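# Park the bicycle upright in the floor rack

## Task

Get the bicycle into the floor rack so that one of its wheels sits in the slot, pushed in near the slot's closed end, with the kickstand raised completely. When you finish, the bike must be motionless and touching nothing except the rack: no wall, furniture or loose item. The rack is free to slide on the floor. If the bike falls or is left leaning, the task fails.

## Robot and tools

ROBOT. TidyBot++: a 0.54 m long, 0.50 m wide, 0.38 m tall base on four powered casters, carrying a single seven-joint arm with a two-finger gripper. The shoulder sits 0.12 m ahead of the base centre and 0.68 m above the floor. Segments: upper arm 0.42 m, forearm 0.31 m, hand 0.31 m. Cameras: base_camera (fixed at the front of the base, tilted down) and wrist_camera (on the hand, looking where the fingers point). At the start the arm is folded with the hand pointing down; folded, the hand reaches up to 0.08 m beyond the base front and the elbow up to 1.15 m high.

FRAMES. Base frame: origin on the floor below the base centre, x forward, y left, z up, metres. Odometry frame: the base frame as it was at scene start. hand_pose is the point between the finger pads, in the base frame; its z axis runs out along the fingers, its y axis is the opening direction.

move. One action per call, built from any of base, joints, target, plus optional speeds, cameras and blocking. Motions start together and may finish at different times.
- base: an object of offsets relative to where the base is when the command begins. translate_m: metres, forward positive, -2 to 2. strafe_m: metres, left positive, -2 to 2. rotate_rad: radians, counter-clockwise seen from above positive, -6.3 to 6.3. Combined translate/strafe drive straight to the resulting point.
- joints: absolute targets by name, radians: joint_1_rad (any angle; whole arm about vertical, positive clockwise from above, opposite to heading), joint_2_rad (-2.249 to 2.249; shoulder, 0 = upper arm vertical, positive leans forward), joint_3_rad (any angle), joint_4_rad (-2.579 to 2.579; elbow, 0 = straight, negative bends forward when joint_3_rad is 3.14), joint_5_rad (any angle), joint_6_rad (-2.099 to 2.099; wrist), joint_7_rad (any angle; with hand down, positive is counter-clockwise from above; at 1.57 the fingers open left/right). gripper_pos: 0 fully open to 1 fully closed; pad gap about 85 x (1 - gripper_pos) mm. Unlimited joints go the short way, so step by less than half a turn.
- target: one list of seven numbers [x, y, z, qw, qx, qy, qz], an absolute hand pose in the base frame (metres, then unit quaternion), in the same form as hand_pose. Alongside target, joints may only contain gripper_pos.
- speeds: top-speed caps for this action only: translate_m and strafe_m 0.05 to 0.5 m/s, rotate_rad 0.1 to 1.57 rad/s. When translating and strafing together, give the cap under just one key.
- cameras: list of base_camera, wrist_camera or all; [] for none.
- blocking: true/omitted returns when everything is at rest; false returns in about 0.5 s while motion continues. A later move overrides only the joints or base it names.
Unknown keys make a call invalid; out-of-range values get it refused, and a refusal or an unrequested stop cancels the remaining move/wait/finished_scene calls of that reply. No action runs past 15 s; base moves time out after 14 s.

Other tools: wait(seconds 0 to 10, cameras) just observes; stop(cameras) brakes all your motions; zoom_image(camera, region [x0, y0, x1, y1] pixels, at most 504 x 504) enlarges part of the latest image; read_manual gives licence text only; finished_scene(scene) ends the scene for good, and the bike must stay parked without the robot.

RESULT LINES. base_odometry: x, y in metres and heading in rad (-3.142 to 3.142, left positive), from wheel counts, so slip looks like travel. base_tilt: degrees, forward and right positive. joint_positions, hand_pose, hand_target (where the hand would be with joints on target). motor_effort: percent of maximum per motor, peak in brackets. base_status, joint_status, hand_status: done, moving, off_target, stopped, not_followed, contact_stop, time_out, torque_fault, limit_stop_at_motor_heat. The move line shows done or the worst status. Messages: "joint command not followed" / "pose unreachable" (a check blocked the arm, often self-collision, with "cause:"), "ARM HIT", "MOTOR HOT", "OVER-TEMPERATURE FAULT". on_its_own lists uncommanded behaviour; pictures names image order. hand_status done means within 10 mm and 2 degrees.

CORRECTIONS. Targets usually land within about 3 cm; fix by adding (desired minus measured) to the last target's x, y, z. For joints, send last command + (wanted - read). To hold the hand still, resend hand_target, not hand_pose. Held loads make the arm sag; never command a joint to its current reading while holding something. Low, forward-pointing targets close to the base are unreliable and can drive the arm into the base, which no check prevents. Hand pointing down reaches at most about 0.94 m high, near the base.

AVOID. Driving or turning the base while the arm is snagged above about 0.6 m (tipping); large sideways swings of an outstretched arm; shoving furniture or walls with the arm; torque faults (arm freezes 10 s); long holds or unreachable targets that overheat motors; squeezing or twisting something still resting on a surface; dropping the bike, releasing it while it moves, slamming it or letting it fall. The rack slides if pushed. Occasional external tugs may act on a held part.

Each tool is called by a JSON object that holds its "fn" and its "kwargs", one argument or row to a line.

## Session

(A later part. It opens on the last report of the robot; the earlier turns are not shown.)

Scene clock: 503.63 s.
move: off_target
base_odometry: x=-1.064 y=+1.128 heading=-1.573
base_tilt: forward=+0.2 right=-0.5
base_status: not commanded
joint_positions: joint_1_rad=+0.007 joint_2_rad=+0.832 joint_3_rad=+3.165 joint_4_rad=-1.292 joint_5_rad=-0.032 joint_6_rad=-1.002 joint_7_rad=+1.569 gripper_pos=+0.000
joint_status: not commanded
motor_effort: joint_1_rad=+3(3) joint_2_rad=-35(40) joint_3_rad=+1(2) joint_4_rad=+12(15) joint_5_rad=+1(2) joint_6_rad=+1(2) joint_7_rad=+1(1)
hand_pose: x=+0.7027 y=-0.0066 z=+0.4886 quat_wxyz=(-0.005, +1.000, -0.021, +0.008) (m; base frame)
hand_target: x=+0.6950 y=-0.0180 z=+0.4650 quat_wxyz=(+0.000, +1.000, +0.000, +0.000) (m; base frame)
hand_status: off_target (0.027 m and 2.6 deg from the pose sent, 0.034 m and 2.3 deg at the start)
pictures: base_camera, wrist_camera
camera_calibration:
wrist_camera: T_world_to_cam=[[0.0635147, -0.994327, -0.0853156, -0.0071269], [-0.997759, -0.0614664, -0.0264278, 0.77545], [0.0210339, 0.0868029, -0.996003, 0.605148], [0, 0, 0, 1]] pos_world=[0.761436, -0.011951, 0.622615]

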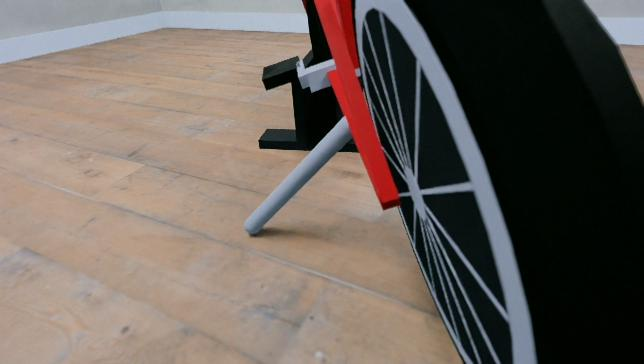

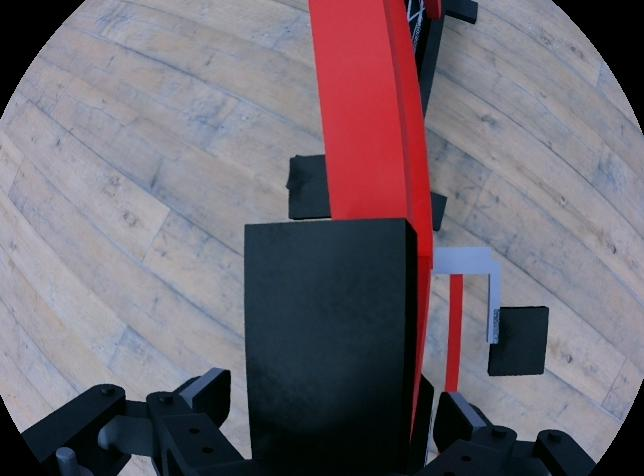

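{"fn": "move", "kwargs": {
  "target": [0.735, -0.018, 0.51, 0, 1, 0, 0],
  "cameras": []
}}

{"fn": "move", "kwargs": {
  "target": [0.735, -0.018, 0.465, 0, 1, 0, 0]
}}

Scene clock: 505.87 s.
move: off_target
base_odometry: x=-1.064 y=+1.128 heading=-1.573
base_tilt: forward=+0.2 right=-0.5
base_status: not commanded
joint_positions: joint_1_rad=+0.009 joint_2_rad=+0.887 joint_3_rad=+3.165 joint_4_rad=-1.101 joint_5_rad=-0.032 joint_6_rad=-1.106 joint_7_rad=+1.569 gripper_pos=+0.000
joint_status: not commanded
motor_effort: joint_1_rad=+1(3) joint_2_rad=-43(43) joint_3_rad=+0(1) joint_4_rad=+16(17) joint_5_rad=+1(2) joint_6_rad=+0(2) joint_7_rad=+1(1)
hand_pose: x=+0.7476 y=-0.0075 z=+0.5090 quat_wxyz=(-0.005, +1.000, -0.019, +0.024) (m; base frame)
hand_target: x=+0.7350 y=-0.0180 z=+0.5100 quat_wxyz=(+0.000, +1.000, +0.000, +0.000) (m; base frame)
hand_status: off_target (0.016 m and 3.6 deg from the pose sent, 0.040 m and 2.6 deg at the start)
pictures: none
No camera images: "cameras" was empty.

Scene clock: 506.60 s.
move: off_target
base_odometry: x=-1.064 y=+1.128 heading=-1.573
base_tilt: forward=+0.2 right=-0.5
base_status: not commanded
joint_positions: joint_1_rad=+0.009 joint_2_rad=+0.914 joint_3_rad=+3.165 joint_4_rad=-1.110 joint_5_rad=-0.032 joint_6_rad=-1.082 joint_7_rad=+1.569 gripper_pos=+0.000
joint_status: not commanded
motor_effort: joint_1_rad=+1(3) joint_2_rad=-38(42) joint_3_rad=+0(2) joint_4_rad=+14(17) joint_5_rad=+1(2) joint_6_rad=+0(1) joint_7_rad=+1(1)
hand_pose: x=+0.7463 y=-0.0077 z=+0.4901 quat_wxyz=(-0.005, +1.000, -0.020, +0.018) (m; base frame)
hand_target: x=+0.7350 y=-0.0180 z=+0.4650 quat_wxyz=(+0.000, +1.000, +0.000, +0.000) (m; base frame)
hand_status: off_target (0.029 m and 3.1 deg from the pose sent, 0.047 m and 3.6 deg at the start)
pictures: base_camera, wrist_camera
camera_calibration:
wrist_camera: T_world_to_cam=[[0.0673272, -0.994226, -0.0835606, -0.0145581], [-0.996885, -0.0635855, -0.0466612, 0.828155], [0.0410785, 0.0864419, -0.99541, 0.590567], [0, 0, 0, 1]] pos_world=[0.802296, -0.0128651, 0.625283]

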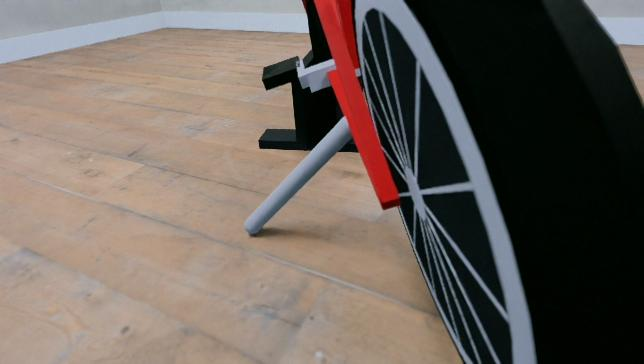

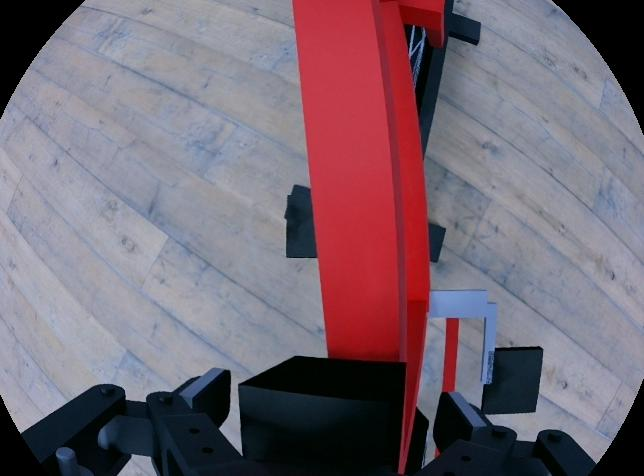

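{"fn": "move", "kwargs": {
  "target": [0.73, -0.018, 0.44, 0, 1, 0, 0]
}}

Scene clock: 507.83 s.
move: off_target
base_odometry: x=-1.064 y=+1.128 heading=-1.573
base_tilt: forward=+0.2 right=-0.5
base_status: not commanded
joint_positions: joint_1_rad=+0.009 joint_2_rad=+0.906 joint_3_rad=+3.165 joint_4_rad=-1.129 joint_5_rad=-0.032 joint_6_rad=-1.057 joint_7_rad=+1.569 gripper_pos=+0.000
joint_status: not commanded
motor_effort: joint_1_rad=+4(4) joint_2_rad=-30(37) joint_3_rad=+2(3) joint_4_rad=+11(13) joint_5_rad=+2(3) joint_6_rad=+3(3) joint_7_rad=+1(1)
hand_pose: x=+0.7471 y=-0.0079 z=+0.4896 quat_wxyz=(-0.005, +0.999, -0.020, +0.025) (m; base frame)
hand_target: x=+0.7300 y=-0.0180 z=+0.4400 quat_wxyz=(+0.000, +1.000, +0.000, +0.000) (m; base frame)
hand_status: off_target (0.053 m and 3.7 deg from the pose sent, 0.054 m and 3.1 deg at the start)
pictures: base_camera, wrist_camera
camera_calibration:
wrist_camera: T_world_to_cam=[[0.0678718, -0.994315, -0.082042, -0.016017], [-0.996173, -0.0629997, -0.0605848, 0.835178], [0.0550717, 0.08584, -0.994786, 0.5793], [0, 0, 0, 1]] pos_world=[0.801165, -0.0130371, 0.625565]

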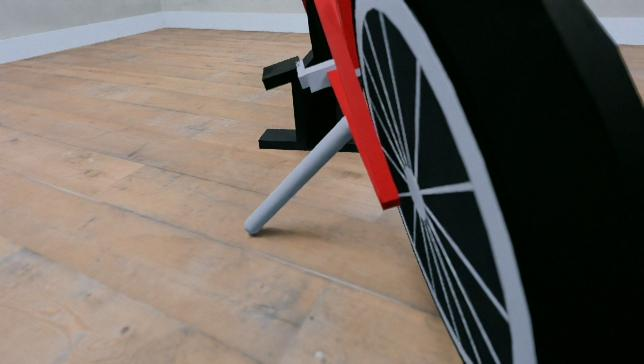

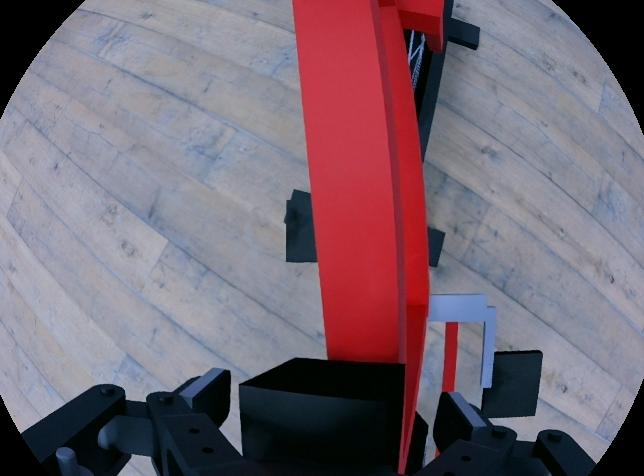

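{"fn": "move", "kwargs": {
  "target": [0.715, -0.05, 0.505, 0, 1, 0, 0],
  "joints": {"gripper_pos": 0.3}
}}

{"fn": "move", "kwargs": {
  "target": [0.715, -0.08, 0.505, 0, 1, 0, 0]
}}

Scene clock: 510.83 s.
move: off_target
base_odometry: x=-1.064 y=+1.128 heading=-1.573
base_tilt: forward=+0.2 right=-0.5
base_status: not commanded
joint_positions: joint_1_rad=+0.031 joint_2_rad=+0.872 joint_3_rad=+3.157 joint_4_rad=-1.158 joint_5_rad=-0.033 joint_6_rad=-1.066 joint_7_rad=+1.604 gripper_pos=+0.300
joint_status: all done
motor_effort: joint_1_rad=+6(8) joint_2_rad=-41(41) joint_3_rad=+4(5) joint_4_rad=+16(16) joint_5_rad=+4(6) joint_6_rad=+1(3) joint_7_rad=+1(1)
hand_pose: x=+0.7373 y=-0.0171 z=+0.5020 quat_wxyz=(-0.008, +1.000, -0.011, +0.023) (m; base frame)
hand_target: x=+0.7150 y=-0.0500 z=+0.5050 quat_wxyz=(+0.000, +1.000, +0.000, +0.000) (m; base frame)
hand_status: off_target (0.040 m and 3.1 deg from the pose sent, 0.055 m and 3.7 deg at the start)
pictures: base_camera, wrist_camera
camera_calibration:
wrist_camera: T_world_to_cam=[[0.0851902, -0.99252, -0.0874475, -0.0334629], [-0.995118, -0.0803659, -0.0572859, 0.82285], [0.0498295, 0.0919008, -0.994521, 0.596804], [0, 0, 0, 1]] pos_world=[0.791945, -0.0219303, 0.637745]

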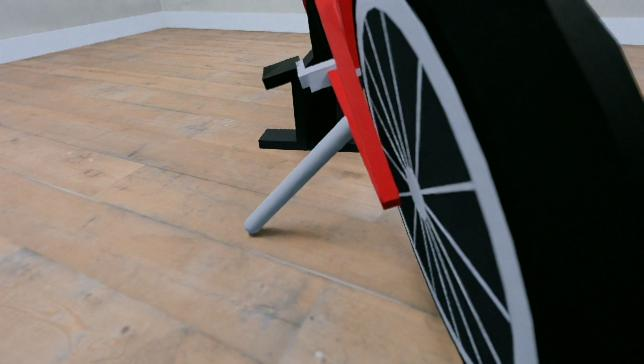

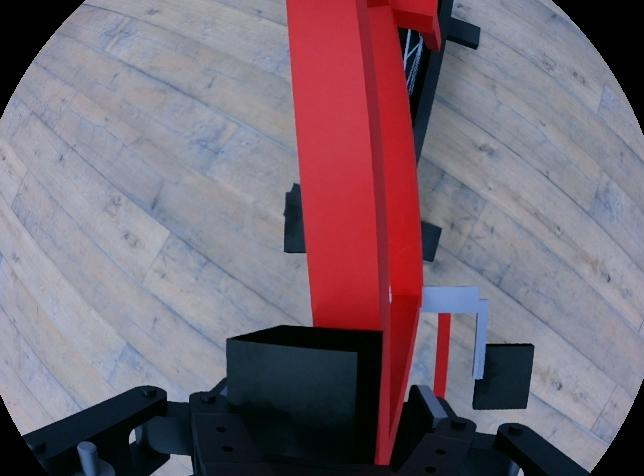

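Scene clock: 511.57 s.
move: off_target
base_odometry: x=-1.064 y=+1.128 heading=-1.573
base_tilt: forward=+0.2 right=-0.5
base_status: not commanded
joint_positions: joint_1_rad=+0.053 joint_2_rad=+0.871 joint_3_rad=+3.137 joint_4_rad=-1.158 joint_5_rad=-0.036 joint_6_rad=-1.066 joint_7_rad=+1.652 gripper_pos=+0.300
joint_status: not commanded
motor_effort: joint_1_rad=+10(13) joint_2_rad=-42(43) joint_3_rad=+8(9) joint_4_rad=+16(16) joint_5_rad=+7(8) joint_6_rad=-1(2) joint_7_rad=+1(1)
hand_pose: x=+0.7373 y=-0.0194 z=+0.5029 quat_wxyz=(-0.016, +1.000, +0.007, +0.024) (m; base frame)
hand_target: x=+0.7150 y=-0.0800 z=+0.5050 quat_wxyz=(+0.000, +1.000, +0.000, +0.000) (m; base frame)
hand_status: off_target (0.065 m and 3.4 deg from the pose sent, 0.067 m and 3.1 deg at the start)
pictures: base_camera, wrist_camera
camera_calibration:
wrist_camera: T_world_to_cam=[[0.122171, -0.987152, -0.102984, -0.0550128], [-0.991305, -0.116254, -0.0616433, 0.821405], [0.0488791, 0.109619, -0.992771, 0.598041], [0, 0, 0, 1]] pos_world=[0.791751, -0.0243708, 0.638686]

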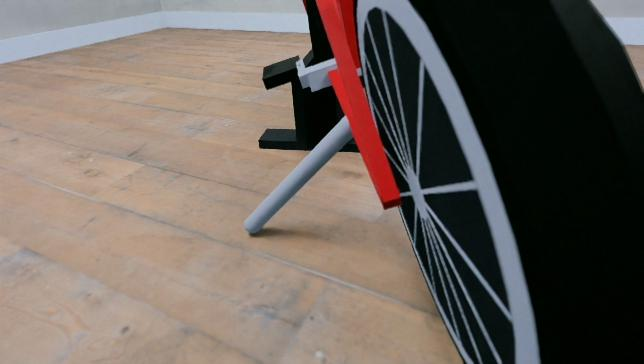

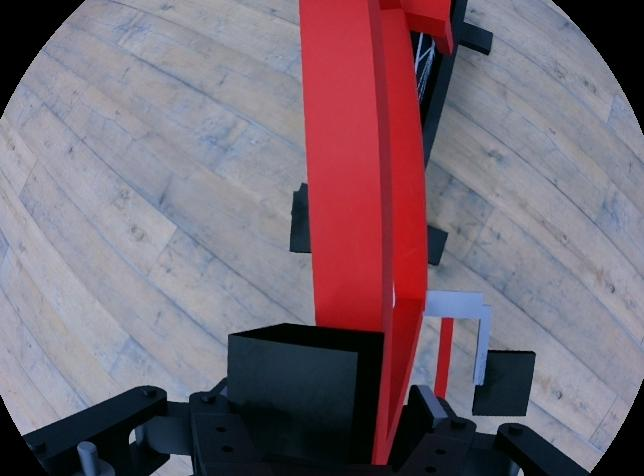

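{"fn": "move", "kwargs": {
  "target": [0.715, -0.13, 0.505, 0, 1, 0, 0]
}}

Scene clock: 513.07 s.
move: off_target
base_odometry: x=-1.064 y=+1.128 heading=-1.573
base_tilt: forward=+0.2 right=-0.5
base_status: not commanded
joint_positions: joint_1_rad=+0.141 joint_2_rad=+0.871 joint_3_rad=+3.116 joint_4_rad=-1.131 joint_5_rad=-0.044 joint_6_rad=-1.087 joint_7_rad=+1.732 gripper_pos=+0.300
joint_status: not commanded
motor_effort: joint_1_rad=+11(17) joint_2_rad=-37(43) joint_3_rad=+9(12) joint_4_rad=+14(16) joint_5_rad=+8(11) joint_6_rad=+1(2) joint_7_rad=+1(1)
hand_pose: x=+0.7400 y=-0.0606 z=+0.5114 quat_wxyz=(-0.026, +0.999, +0.008, +0.030) (m; base frame)
hand_target: x=+0.7150 y=-0.1300 z=+0.5050 quat_wxyz=(+0.000, +1.000, +0.000, +0.000) (m; base frame)
hand_status: off_target (0.074 m and 4.6 deg from the pose sent, 0.113 m and 3.4 deg at the start)
pictures: base_camera, wrist_camera
camera_calibration:
wrist_camera: T_world_to_cam=[[0.125778, -0.984706, -0.120559, -0.0887197], [-0.99026, -0.117306, -0.0749918, 0.825852], [0.0597024, 0.128817, -0.98987, 0.602557], [0, 0, 0, 1]] pos_world=[0.792993, -0.0681048, 0.647689]

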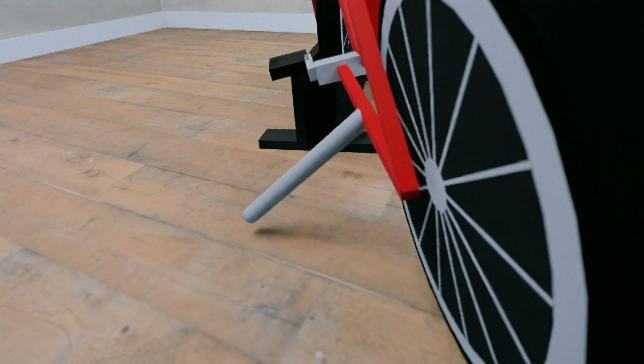

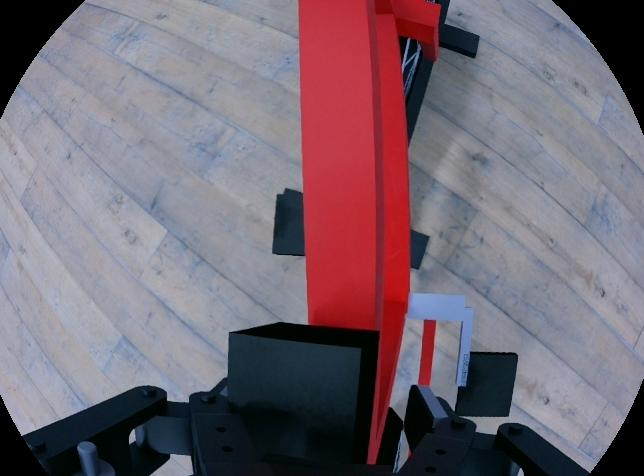

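{"fn": "move", "kwargs": {
  "target": [0.715, -0.17, 0.505, 0, 1, 0, 0]
}}

Scene clock: 514.33 s.
move: off_target
base_odometry: x=-1.064 y=+1.128 heading=-1.573
base_tilt: forward=+0.2 right=-0.5
base_status: not commanded
joint_positions: joint_1_rad=+0.210 joint_2_rad=+0.883 joint_3_rad=+3.115 joint_4_rad=-1.086 joint_5_rad=-0.045 joint_6_rad=-1.120 joint_7_rad=+1.795 gripper_pos=+0.300
joint_status: not commanded
motor_effort: joint_1_rad=+11(15) joint_2_rad=-39(40) joint_3_rad=+8(11) joint_4_rad=+16(17) joint_5_rad=+8(10) joint_6_rad=+2(3) joint_7_rad=+1(1)
hand_pose: x=+0.7418 y=-0.1044 z=+0.5173 quat_wxyz=(-0.025, +0.999, +0.006, +0.032) (m; base frame)
hand_target: x=+0.7150 y=-0.1700 z=+0.5050 quat_wxyz=(+0.000, +1.000, +0.000, +0.000) (m; base frame)
hand_status: off_target (0.072 m and 4.7 deg from the pose sent, 0.112 m and 4.6 deg at the start)
pictures: base_camera, wrist_camera
camera_calibration:
wrist_camera: T_world_to_cam=[[0.121128, -0.985588, -0.118087, -0.129246], [-0.990559, -0.112322, -0.0785939, 0.825487], [0.0641974, 0.126492, -0.989888, 0.610342], [0, 0, 0, 1]] pos_world=[0.794167, -0.111866, 0.653787]

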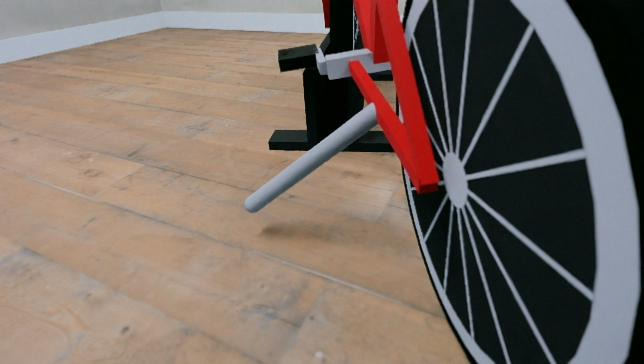

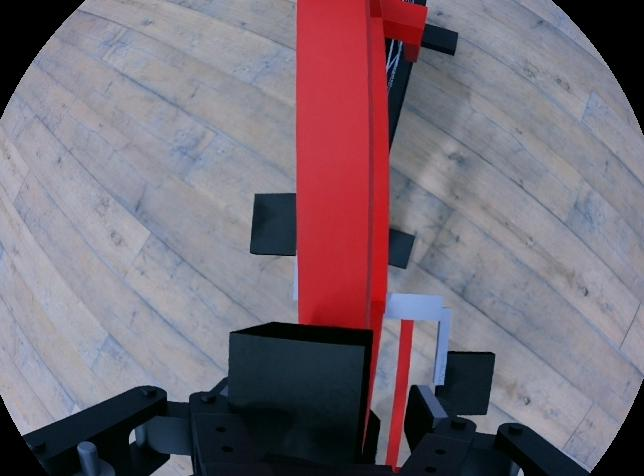

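{"fn": "move", "kwargs": {
  "target": [0.71, -0.20, 0.505, 0, 1, 0, 0]
}}

{"fn": "move", "kwargs": {
  "target": [0.71, -0.23, 0.505, 0, 1, 0, 0]
}}

Scene clock: 515.83 s.
move: off_target
base_odometry: x=-1.064 y=+1.128 heading=-1.573
base_tilt: forward=+0.2 right=-0.5
base_status: not commanded
joint_positions: joint_1_rad=+0.251 joint_2_rad=+0.891 joint_3_rad=+3.112 joint_4_rad=-1.061 joint_5_rad=-0.049 joint_6_rad=-1.135 joint_7_rad=+1.840 gripper_pos=+0.300
joint_status: not commanded
motor_effort: joint_1_rad=+11(15) joint_2_rad=-39(41) joint_3_rad=+7(10) joint_4_rad=+15(17) joint_5_rad=+8(10) joint_6_rad=+1(4) joint_7_rad=+1(2)
hand_pose: x=+0.7419 y=-0.1280 z=+0.5194 quat_wxyz=(-0.026, +0.999, +0.009, +0.034) (m; base frame)
hand_target: x=+0.7100 y=-0.2000 z=+0.5050 quat_wxyz=(+0.000, +1.000, +0.000, +0.000) (m; base frame)
hand_status: off_target (0.080 m and 5.1 deg from the pose sent, 0.102 m and 4.7 deg at the start)
pictures: base_camera, wrist_camera
camera_calibration:
wrist_camera: T_world_to_cam=[[0.127225, -0.984491, -0.120792, -0.155274], [-0.98952, -0.117593, -0.0837999, 0.824406], [0.0682961, 0.130187, -0.989134, 0.612465], [0, 0, 0, 1]] pos_world=[0.793692, -0.135657, 0.656139]

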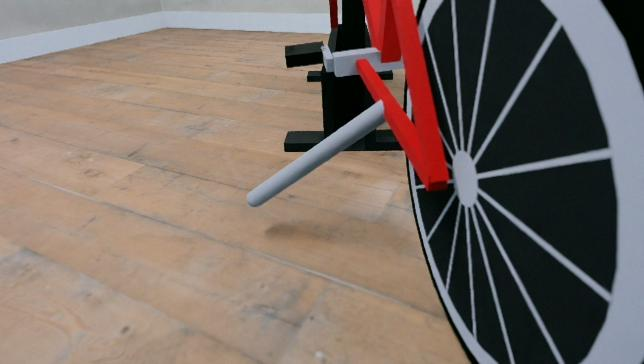

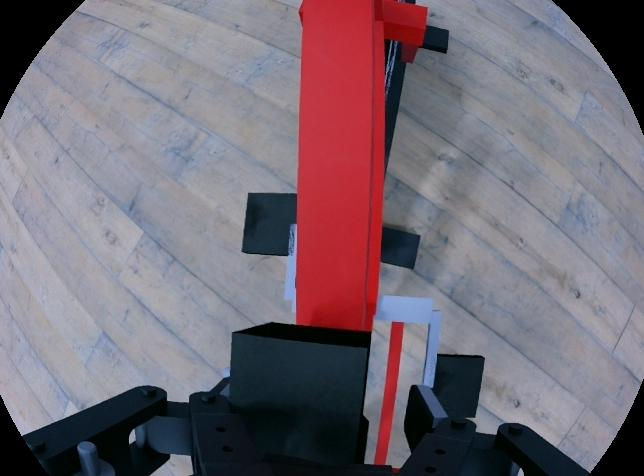

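Scene clock: 517.00 s.
move: off_target
base_odometry: x=-1.064 y=+1.128 heading=-1.573
base_tilt: forward=+0.2 right=-0.5
base_status: not commanded
joint_positions: joint_1_rad=+0.314 joint_2_rad=+0.917 joint_3_rad=+3.112 joint_4_rad=-1.001 joint_5_rad=-0.050 joint_6_rad=-1.175 joint_7_rad=+1.886 gripper_pos=+0.300
joint_status: not commanded
motor_effort: joint_1_rad=+9(15) joint_2_rad=-41(41) joint_3_rad=+5(10) joint_4_rad=+15(18) joint_5_rad=+5(10) joint_6_rad=+0(4) joint_7_rad=+1(2)
hand_pose: x=+0.7411 y=-0.1695 z=+0.5208 quat_wxyz=(-0.026, +0.999, +0.000, +0.033) (m; base frame)
hand_target: x=+0.7100 y=-0.2300 z=+0.5050 quat_wxyz=(+0.000, +1.000, +0.000, +0.000) (m; base frame)
hand_status: off_target (0.070 m and 4.8 deg from the pose sent, 0.108 m and 5.1 deg at the start)
pictures: base_camera, wrist_camera
camera_calibration:
wrist_camera: T_world_to_cam=[[0.110861, -0.986466, -0.120806, -0.184032], [-0.991531, -0.101511, -0.0809989, 0.821609], [0.0676396, 0.128762, -0.989366, 0.619642], [0, 0, 0, 1]] pos_world=[0.793141, -0.177926, 0.657371]

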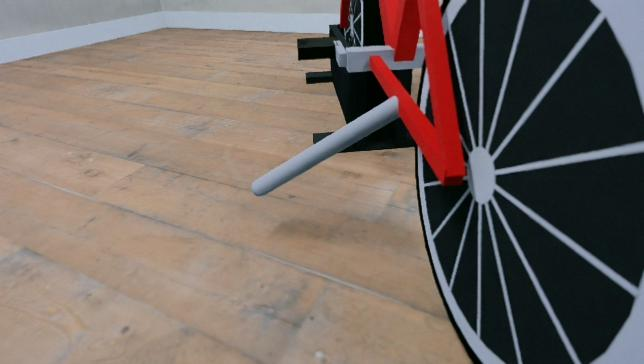

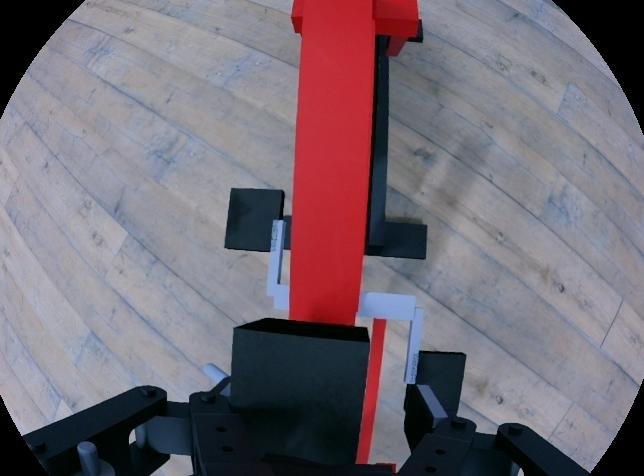

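{"fn": "move", "kwargs": {
  "target": [0.71, -0.26, 0.505, 0, 1, 0, 0]
}}

{"fn": "zoom_image", "kwargs": {
  "camera": "base_camera",
  "region": [240, 0, 480, 180]
}}

Scene clock: 519.47 s.
move: off_target
base_odometry: x=-1.064 y=+1.128 heading=-1.573
base_tilt: forward=+0.2 right=-0.5
base_status: not commanded
joint_positions: joint_1_rad=+0.370 joint_2_rad=+0.953 joint_3_rad=+3.121 joint_4_rad=-0.935 joint_5_rad=-0.050 joint_6_rad=-1.218 joint_7_rad=+1.929 gripper_pos=+0.300
joint_status: not commanded
motor_effort: joint_1_rad=+6(12) joint_2_rad=-42(43) joint_3_rad=+3(8) joint_4_rad=+16(18) joint_5_rad=+5(8) joint_6_rad=+0(4) joint_7_rad=+1(1)
hand_pose: x=+0.7368 y=-0.2113 z=+0.5172 quat_wxyz=(-0.024, +0.999, -0.008, +0.028) (m; base frame)
hand_target: x=+0.7100 y=-0.2600 z=+0.5050 quat_wxyz=(+0.000, +1.000, +0.000, +0.000) (m; base frame)
hand_status: off_target (0.057 m and 4.3 deg from the pose sent, 0.097 m and 4.8 deg at the start)
pictures: base_camera, wrist_camera
camera_calibration:
wrist_camera: T_world_to_cam=[[0.0928345, -0.988641, -0.118197, -0.213805], [-0.993965, -0.085051, -0.0692847, 0.811988], [0.0584449, 0.123916, -0.99057, 0.628142], [0, 0, 0, 1]] pos_world=[0.790224, -0.220153, 0.653206]

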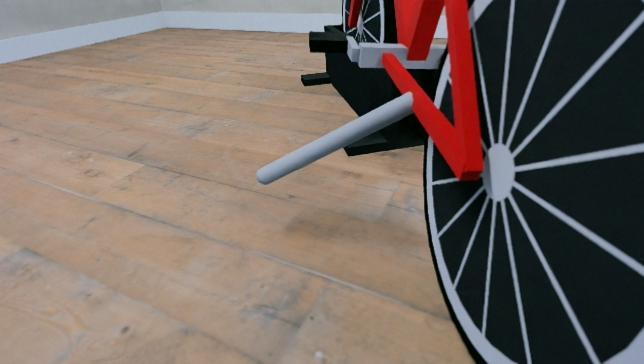

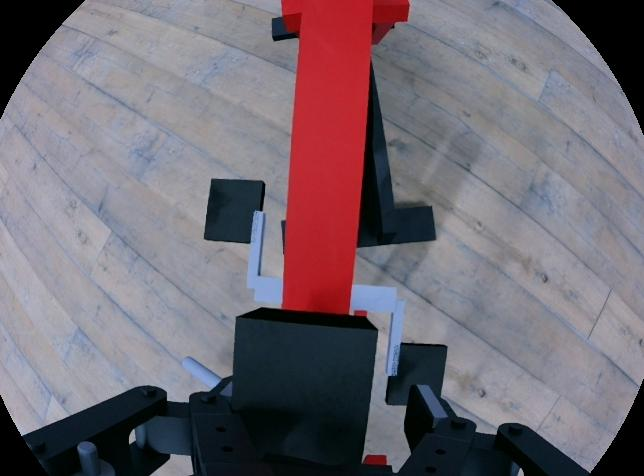

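Scaled by 2.100.

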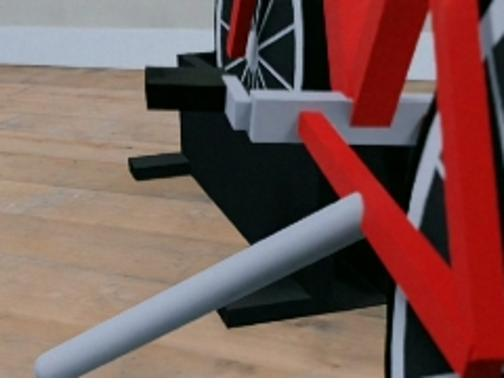

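{"fn": "move", "kwargs": {
  "target": [0.71, -0.225, 0.505, 0, 1, 0, 0]
}}

{"fn": "zoom_image", "kwargs": {
  "camera": "wrist_camera",
  "region": [180, 280, 500, 476]
}}

Scene clock: 524.47 s.
move: off_target
base_odometry: x=-1.064 y=+1.128 heading=-1.573
base_tilt: forward=+0.2 right=-0.5
base_status: not commanded
joint_positions: joint_1_rad=+0.359 joint_2_rad=+0.944 joint_3_rad=+3.134 joint_4_rad=-0.979 joint_5_rad=-0.047 joint_6_rad=-1.218 joint_7_rad=+1.929 gripper_pos=+0.300
joint_status: not commanded
motor_effort: joint_1_rad=+2(6) joint_2_rad=-42(43) joint_3_rad=+0(4) joint_4_rad=+16(16) joint_5_rad=+1(5) joint_6_rad=+1(1) joint_7_rad=+1(1)
hand_pose: x=+0.7211 y=-0.2053 z=+0.5093 quat_wxyz=(-0.024, +1.000, -0.006, +0.009) (m; base frame)
hand_target: x=+0.7100 y=-0.2250 z=+0.5050 quat_wxyz=(+0.000, +1.000, +0.000, +0.000) (m; base frame)
hand_status: off_target (0.023 m and 3.0 deg from the pose sent, 0.032 m and 4.3 deg at the start)
pictures: base_camera, wrist_camera
camera_calibration:
wrist_camera: T_world_to_cam=[[0.0934547, -0.98815, -0.121765, -0.205896], [-0.995407, -0.0901826, -0.0321238, 0.777461], [0.020762, 0.124208, -0.992039, 0.648525], [0, 0, 0, 1]] pos_world=[0.779667, -0.213895, 0.643267]

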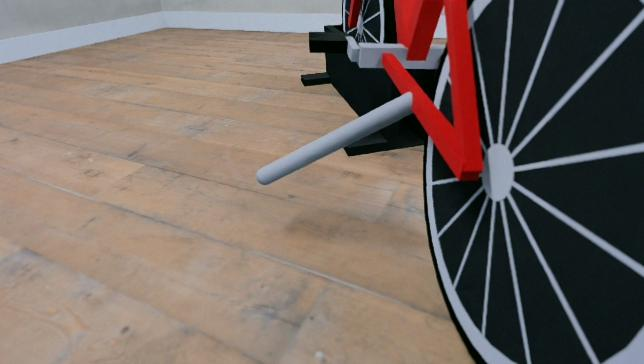

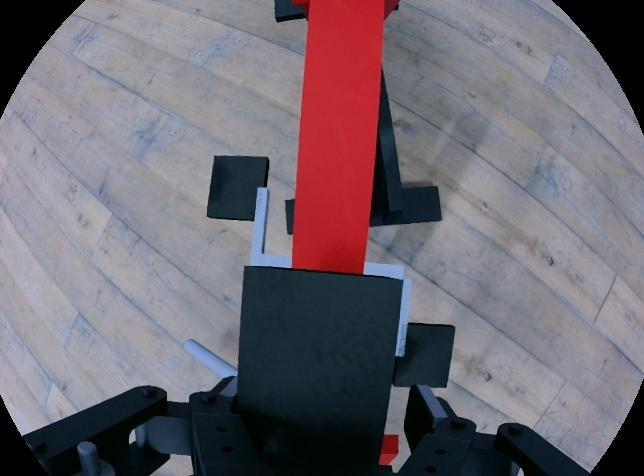

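Scaled by 1.575.

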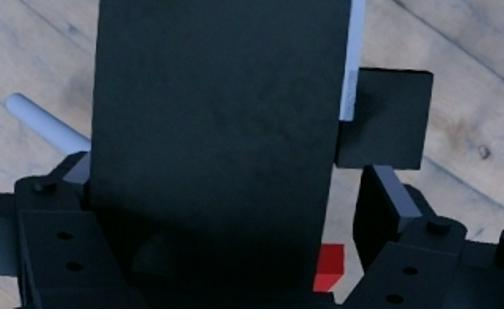

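{"fn": "move", "kwargs": {
  "target": [0.70, -0.28, 0.505, 0, 1, 0, 0]
}}

Scene clock: 526.53 s.
move: off_target
base_odometry: x=-1.064 y=+1.128 heading=-1.573
base_tilt: forward=+0.2 right=-0.5
base_status: not commanded
joint_positions: joint_1_rad=+0.447 joint_2_rad=+0.966 joint_3_rad=+3.151 joint_4_rad=-0.941 joint_5_rad=-0.038 joint_6_rad=-1.226 joint_7_rad=+1.969 gripper_pos=+0.300
joint_status: not commanded
motor_effort: joint_1_rad=-1(9) joint_2_rad=-44(45) joint_3_rad=-1(5) joint_4_rad=+16(18) joint_5_rad=-1(5) joint_6_rad=-1(4) joint_7_rad=+1(1)
hand_pose: x=+0.7048 y=-0.2720 z=+0.5064 quat_wxyz=(-0.011, +0.999, -0.033, +0.010) (m; base frame)
hand_target: x=+0.7000 y=-0.2800 z=+0.5050 quat_wxyz=(+0.000, +1.000, +0.000, +0.000) (m; base frame)
hand_status: off_target (0.009 m and 4.2 deg from the pose sent, 0.078 m and 3.0 deg at the start)
pictures: base_camera, wrist_camera
camera_calibration:
wrist_camera: T_world_to_cam=[[0.0393524, -0.99448, -0.0972715, -0.246558], [-0.998856, -0.036505, -0.0308824, 0.771476], [0.027161, 0.0983755, -0.994779, 0.644126], [0, 0, 0, 1]] pos_world=[0.762801, -0.280401, 0.640605]

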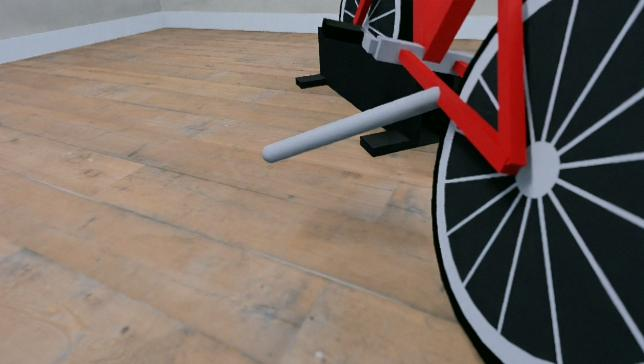

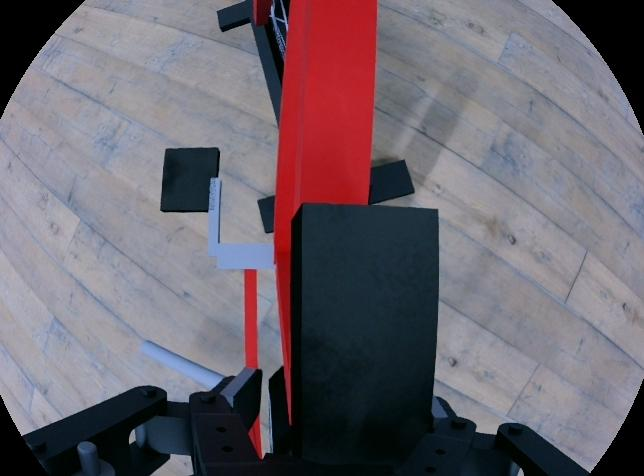

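{"fn": "move", "kwargs": {
  "target": [0.70, -0.31, 0.505, 0, 1, 0, 0]
}}

Scene clock: 528.03 s.
move: off_target
base_odometry: x=-1.064 y=+1.128 heading=-1.573
base_tilt: forward=+0.2 right=-0.5
base_status: not commanded
joint_positions: joint_1_rad=+0.475 joint_2_rad=+1.005 joint_3_rad=+3.151 joint_4_rad=-0.861 joint_5_rad=-0.038 joint_6_rad=-1.243 joint_7_rad=+2.004 gripper_pos=+0.300
joint_status: not commanded
motor_effort: joint_1_rad=+0(3) joint_2_rad=-45(47) joint_3_rad=-1(2) joint_4_rad=+16(18) joint_5_rad=+1(4) joint_6_rad=+1(2) joint_7_rad=+1(1)
hand_pose: x=+0.7152 y=-0.2973 z=+0.5049 quat_wxyz=(-0.006, +0.999, -0.029, +0.021) (m; base frame)
hand_target: x=+0.7000 y=-0.3100 z=+0.5050 quat_wxyz=(+0.000, +1.000, +0.000, +0.000) (m; base frame)
hand_status: off_target (0.020 m and 4.1 deg from the pose sent, 0.038 m and 4.2 deg at the start)
pictures: base_camera, wrist_camera
camera_calibration:
wrist_camera: T_world_to_cam=[[0.0492169, -0.995161, -0.0850452, -0.285748], [-0.997639, -0.0448975, -0.0519769, 0.788177], [0.047907, 0.0874025, -0.99502, 0.626822], [0, 0, 0, 1]] pos_world=[0.770351, -0.303763, 0.640366]

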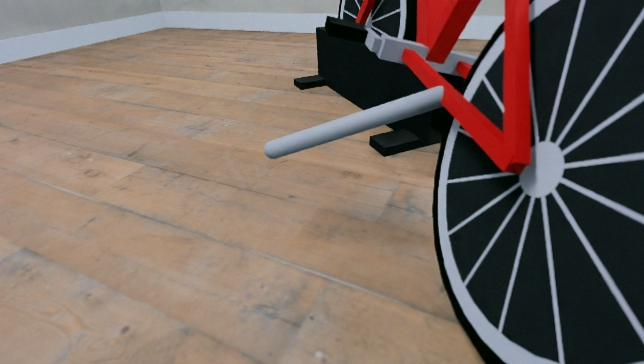

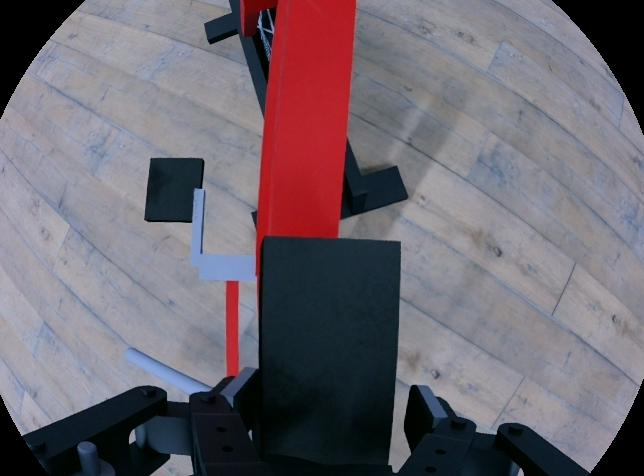

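{"fn": "move", "kwargs": {
  "joints": {"gripper_pos": 0.0}
}}

{"fn": "zoom_image", "kwargs": {
  "camera": "base_camera",
  "region": [260, 0, 540, 210]
}}

{"fn": "zoom_image", "kwargs": {
  "camera": "wrist_camera",
  "region": [160, 0, 480, 240]
}}

Scene clock: 529.53 s.
move: done
base_odometry: x=-1.064 y=+1.128 heading=-1.573
base_tilt: forward=+0.2 right=-0.5
base_status: not commanded
joint_positions: joint_1_rad=+0.475 joint_2_rad=+1.005 joint_3_rad=+3.151 joint_4_rad=-0.861 joint_5_rad=-0.038 joint_6_rad=-1.243 joint_7_rad=+2.004 gripper_pos=+0.000
joint_status: all done
motor_effort: joint_1_rad=+1(1) joint_2_rad=-45(46) joint_3_rad=+0(1) joint_4_rad=+17(18) joint_5_rad=+0(2) joint_6_rad=+0(1) joint_7_rad=+1(1)
hand_pose: x=+0.7152 y=-0.2973 z=+0.5049 quat_wxyz=(-0.006, +0.999, -0.029, +0.021) (m; base frame)
hand_target: x=+0.7000 y=-0.3100 z=+0.5050 quat_wxyz=(+0.000, +1.000, +0.000, +0.000) (m; base frame)
hand_status: not commanded
pictures: base_camera, wrist_camera
camera_calibration:
wrist_camera: T_world_to_cam=[[0.0492195, -0.995162, -0.0850303, -0.285767], [-0.997637, -0.0448987, -0.0520022, 0.788205], [0.0479329, 0.0873889, -0.99502, 0.626798], [0, 0, 0, 1]] pos_world=[0.770364, -0.30377, 0.640367]

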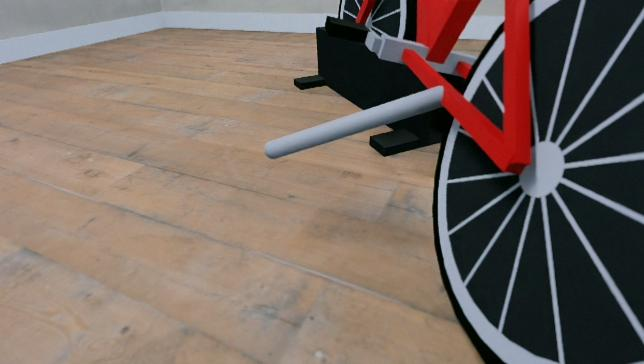

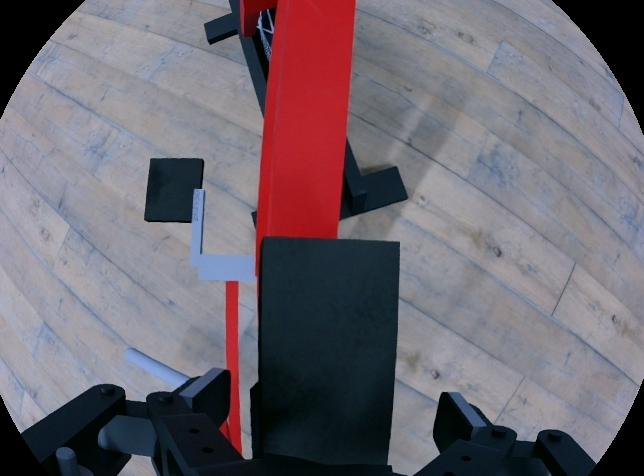

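Scaled by 1.800.

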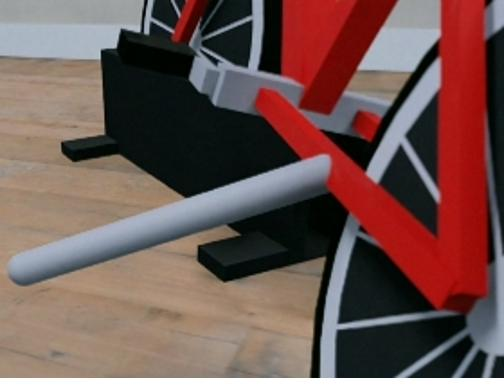

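Scaled by 1.575.

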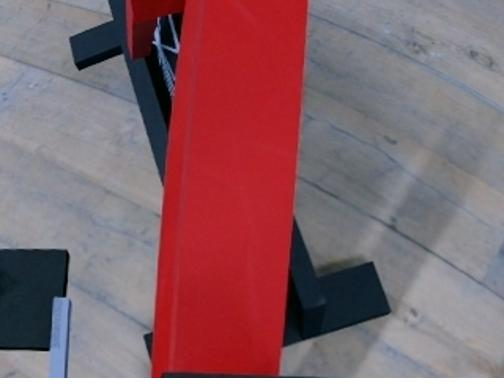

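{"fn": "move", "kwargs": {
  "target": [0.68, -0.31, 0.62, 0, 1, 0, 0],
  "cameras": []
}}

{"fn": "move", "kwargs": {
  "target": [0.64, 0.03, 0.55, 0, 1, 0, 0],
  "joints": {"gripper_pos": 1.0}
}}

Scene clock: 535.20 s.
move: off_target
base_odometry: x=-1.064 y=+1.128 heading=-1.573
base_tilt: forward=+0.2 right=-0.5
base_status: not commanded
joint_positions: joint_1_rad=+0.485 joint_2_rad=+0.892 joint_3_rad=+3.153 joint_4_rad=-0.737 joint_5_rad=-0.038 joint_6_rad=-1.465 joint_7_rad=+2.020 gripper_pos=+0.000
joint_status: not commanded
motor_effort: joint_1_rad=+1(1) joint_2_rad=-44(50) joint_3_rad=+0(1) joint_4_rad=+18(19) joint_5_rad=+0(1) joint_6_rad=+0(1) joint_7_rad=+1(1)
hand_pose: x=+0.7033 y=-0.2989 z=+0.6165 quat_wxyz=(-0.002, +0.999, -0.023, +0.028) (m; base frame)
hand_target: x=+0.6800 y=-0.3100 z=+0.6200 quat_wxyz=(+0.000, +1.000, +0.000, +0.000) (m; base frame)
hand_status: off_target (0.026 m and 4.1 deg from the pose sent, 0.121 m and 4.1 deg at the start)
pictures: none
No camera images: "cameras" was empty.

Scene clock: 537.47 s.
move: off_target
base_odometry: x=-1.064 y=+1.128 heading=-1.573
base_tilt: forward=+0.3 right=-0.5
base_status: not commanded
joint_positions: joint_1_rad=-0.060 joint_2_rad=+0.659 joint_3_rad=+3.158 joint_4_rad=-1.438 joint_5_rad=-0.038 joint_6_rad=-1.100 joint_7_rad=+1.599 gripper_pos=+0.999
joint_status: all done
motor_effort: joint_1_rad=+0(4) joint_2_rad=-36(44) joint_3_rad=+0(2) joint_4_rad=+16(18) joint_5_rad=+0(2) joint_6_rad=+0(2) joint_7_rad=+1(1)
hand_pose: x=+0.6305 y=+0.0346 z=+0.5460 quat_wxyz=(-0.012, +0.999, +0.028, -0.028) (m; base frame)
hand_target: x=+0.6400 y=+0.0300 z=+0.5500 quat_wxyz=(+0.000, +1.000, +0.000, +0.000) (m; base frame)
hand_status: off_target (0.011 m and 4.7 deg from the pose sent, 0.341 m and 4.1 deg at the start)
pictures: base_camera, wrist_camera
camera_calibration:
wrist_camera: T_world_to_cam=[[0.154071, -0.982281, -0.106708, -0.00254379], [-0.986335, -0.15928, 0.0420957, 0.666199], [-0.0583464, 0.0987644, -0.993399, 0.708474], [0, 0, 0, 1]] pos_world=[0.698824, 0.0336417, 0.675482]

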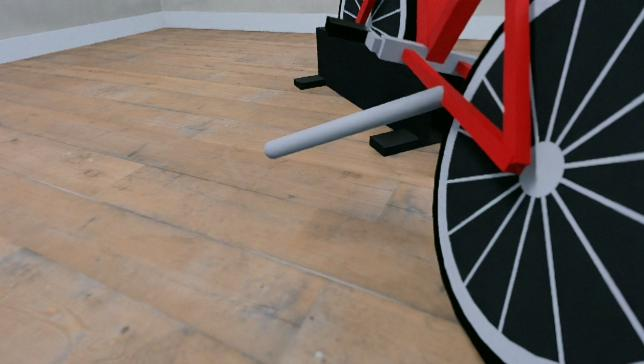

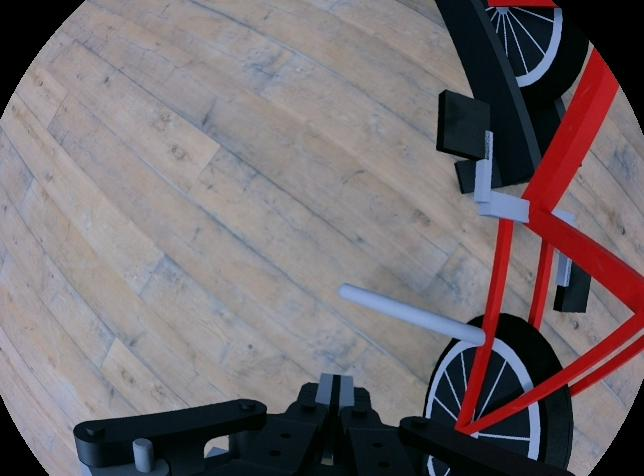

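{"fn": "move", "kwargs": {
  "target": [0.685, 0.0, 0.26, 0, 1, 0, 0]
}}

Scene clock: 540.53 s.
move: off_target
base_odometry: x=-1.064 y=+1.128 heading=-1.573
base_tilt: forward=+0.2 right=-0.5
base_status: not commanded
joint_positions: joint_1_rad=-0.016 joint_2_rad=+1.206 joint_3_rad=+3.158 joint_4_rad=-1.373 joint_5_rad=-0.038 joint_6_rad=-0.644 joint_7_rad=+1.598 gripper_pos=+0.999
joint_status: not commanded
motor_effort: joint_1_rad=+0(2) joint_2_rad=-41(44) joint_3_rad=+0(1) joint_4_rad=+10(16) joint_5_rad=+0(2) joint_6_rad=+0(2) joint_7_rad=+1(1)
hand_pose: x=+0.6547 y=+0.0077 z=+0.2558 quat_wxyz=(-0.004, +0.999, +0.003, -0.040) (m; base frame)
hand_target: x=+0.6850 y=+0.0000 z=+0.2600 quat_wxyz=(+0.000, +1.000, +0.000, +0.000) (m; base frame)
hand_status: off_target (0.032 m and 4.6 deg from the pose sent, 0.293 m and 4.7 deg at the start)
pictures: base_camera, wrist_camera
camera_calibration:
wrist_camera: T_world_to_cam=[[0.101921, -0.990504, -0.0922681, -0.0330774], [-0.991645, -0.108533, 0.0697153, 0.694085], [-0.0790674, 0.0843917, -0.993291, 0.437957], [0, 0, 0, 1]] pos_world=[0.726286, 0.00560789, 0.383578]

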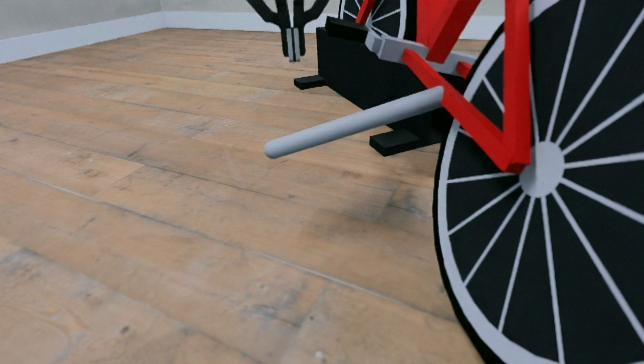

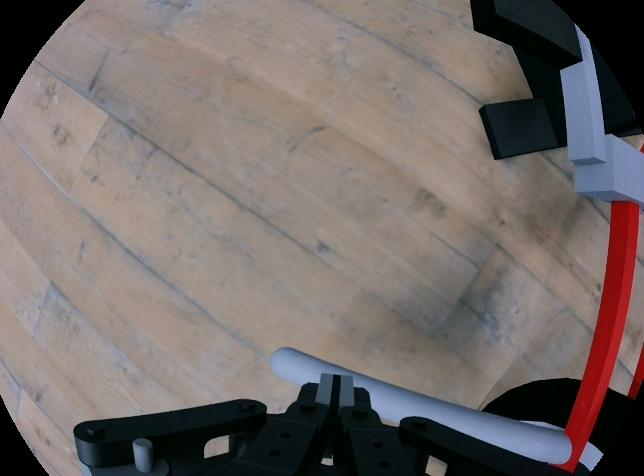

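{"fn": "move", "kwargs": {
  "target": [0.715, -0.01, 0.25, 0, 1, 0, 0],
  "cameras": []
}}

{"fn": "move", "kwargs": {
  "target": [0.715, -0.01, 0.135, 0, 1, 0, 0]
}}

Scene clock: 542.20 s.
move: done
base_odometry: x=-1.064 y=+1.128 heading=-1.573
base_tilt: forward=+0.2 right=-0.5
base_status: not commanded
joint_positions: joint_1_rad=+0.001 joint_2_rad=+1.257 joint_3_rad=+3.158 joint_4_rad=-1.224 joint_5_rad=-0.038 joint_6_rad=-0.642 joint_7_rad=+1.598 gripper_pos=+0.999
joint_status: not commanded
motor_effort: joint_1_rad=+1(1) joint_2_rad=-43(44) joint_3_rad=+0(1) joint_4_rad=+11(12) joint_5_rad=+0(1) joint_6_rad=+1(1) joint_7_rad=+1(1)
hand_pose: x=+0.7180 y=-0.0016 z=+0.2519 quat_wxyz=(-0.004, +1.000, -0.005, +0.009) (m; base frame)
hand_target: x=+0.7150 y=-0.0100 z=+0.2500 quat_wxyz=(+0.000, +1.000, +0.000, +0.000) (m; base frame)
hand_status: done (0.009 m and 1.3 deg from the pose sent, 0.063 m and 4.6 deg at the start)
pictures: none
No camera images: "cameras" was empty.

Scene clock: 543.83 s.
move: off_target
base_odometry: x=-1.064 y=+1.128 heading=-1.573
base_tilt: forward=+0.2 right=-0.5
base_status: not commanded
joint_positions: joint_1_rad=+0.001 joint_2_rad=+1.522 joint_3_rad=+3.158 joint_4_rad=-1.052 joint_5_rad=-0.038 joint_6_rad=-0.641 joint_7_rad=+1.598 gripper_pos=+0.999
joint_status: not commanded
motor_effort: joint_1_rad=+1(2) joint_2_rad=-43(47) joint_3_rad=-1(1) joint_4_rad=+9(12) joint_5_rad=+0(2) joint_6_rad=+0(1) joint_7_rad=+1(1)
hand_pose: x=+0.6855 y=-0.0014 z=+0.1266 quat_wxyz=(-0.003, +0.999, -0.003, -0.037) (m; base frame)
hand_target: x=+0.7150 y=-0.0100 z=+0.1350 quat_wxyz=(+0.000, +1.000, +0.000, +0.000) (m; base frame)
hand_status: off_target (0.032 m and 4.2 deg from the pose sent, 0.117 m and 1.3 deg at the start)
pictures: base_camera, wrist_camera
camera_calibration:
wrist_camera: T_world_to_cam=[[0.0904513, -0.991784, -0.0904652, -0.0495953], [-0.993389, -0.0962983, 0.0624962, 0.734676], [-0.0706943, 0.0842143, -0.993937, 0.307183], [0, 0, 0, 1]] pos_world=[0.756021, -0.0043089, 0.254919]

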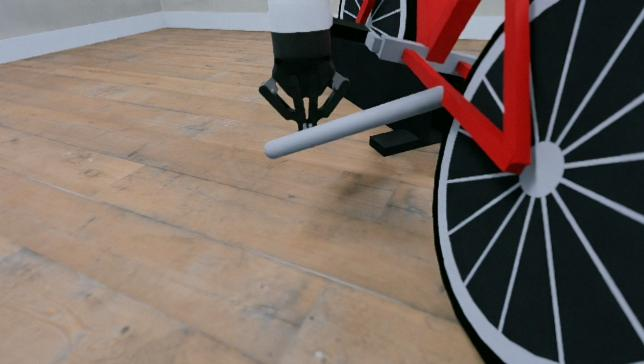

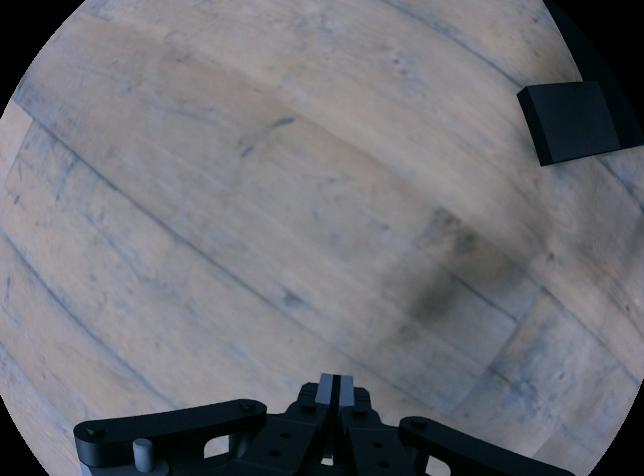

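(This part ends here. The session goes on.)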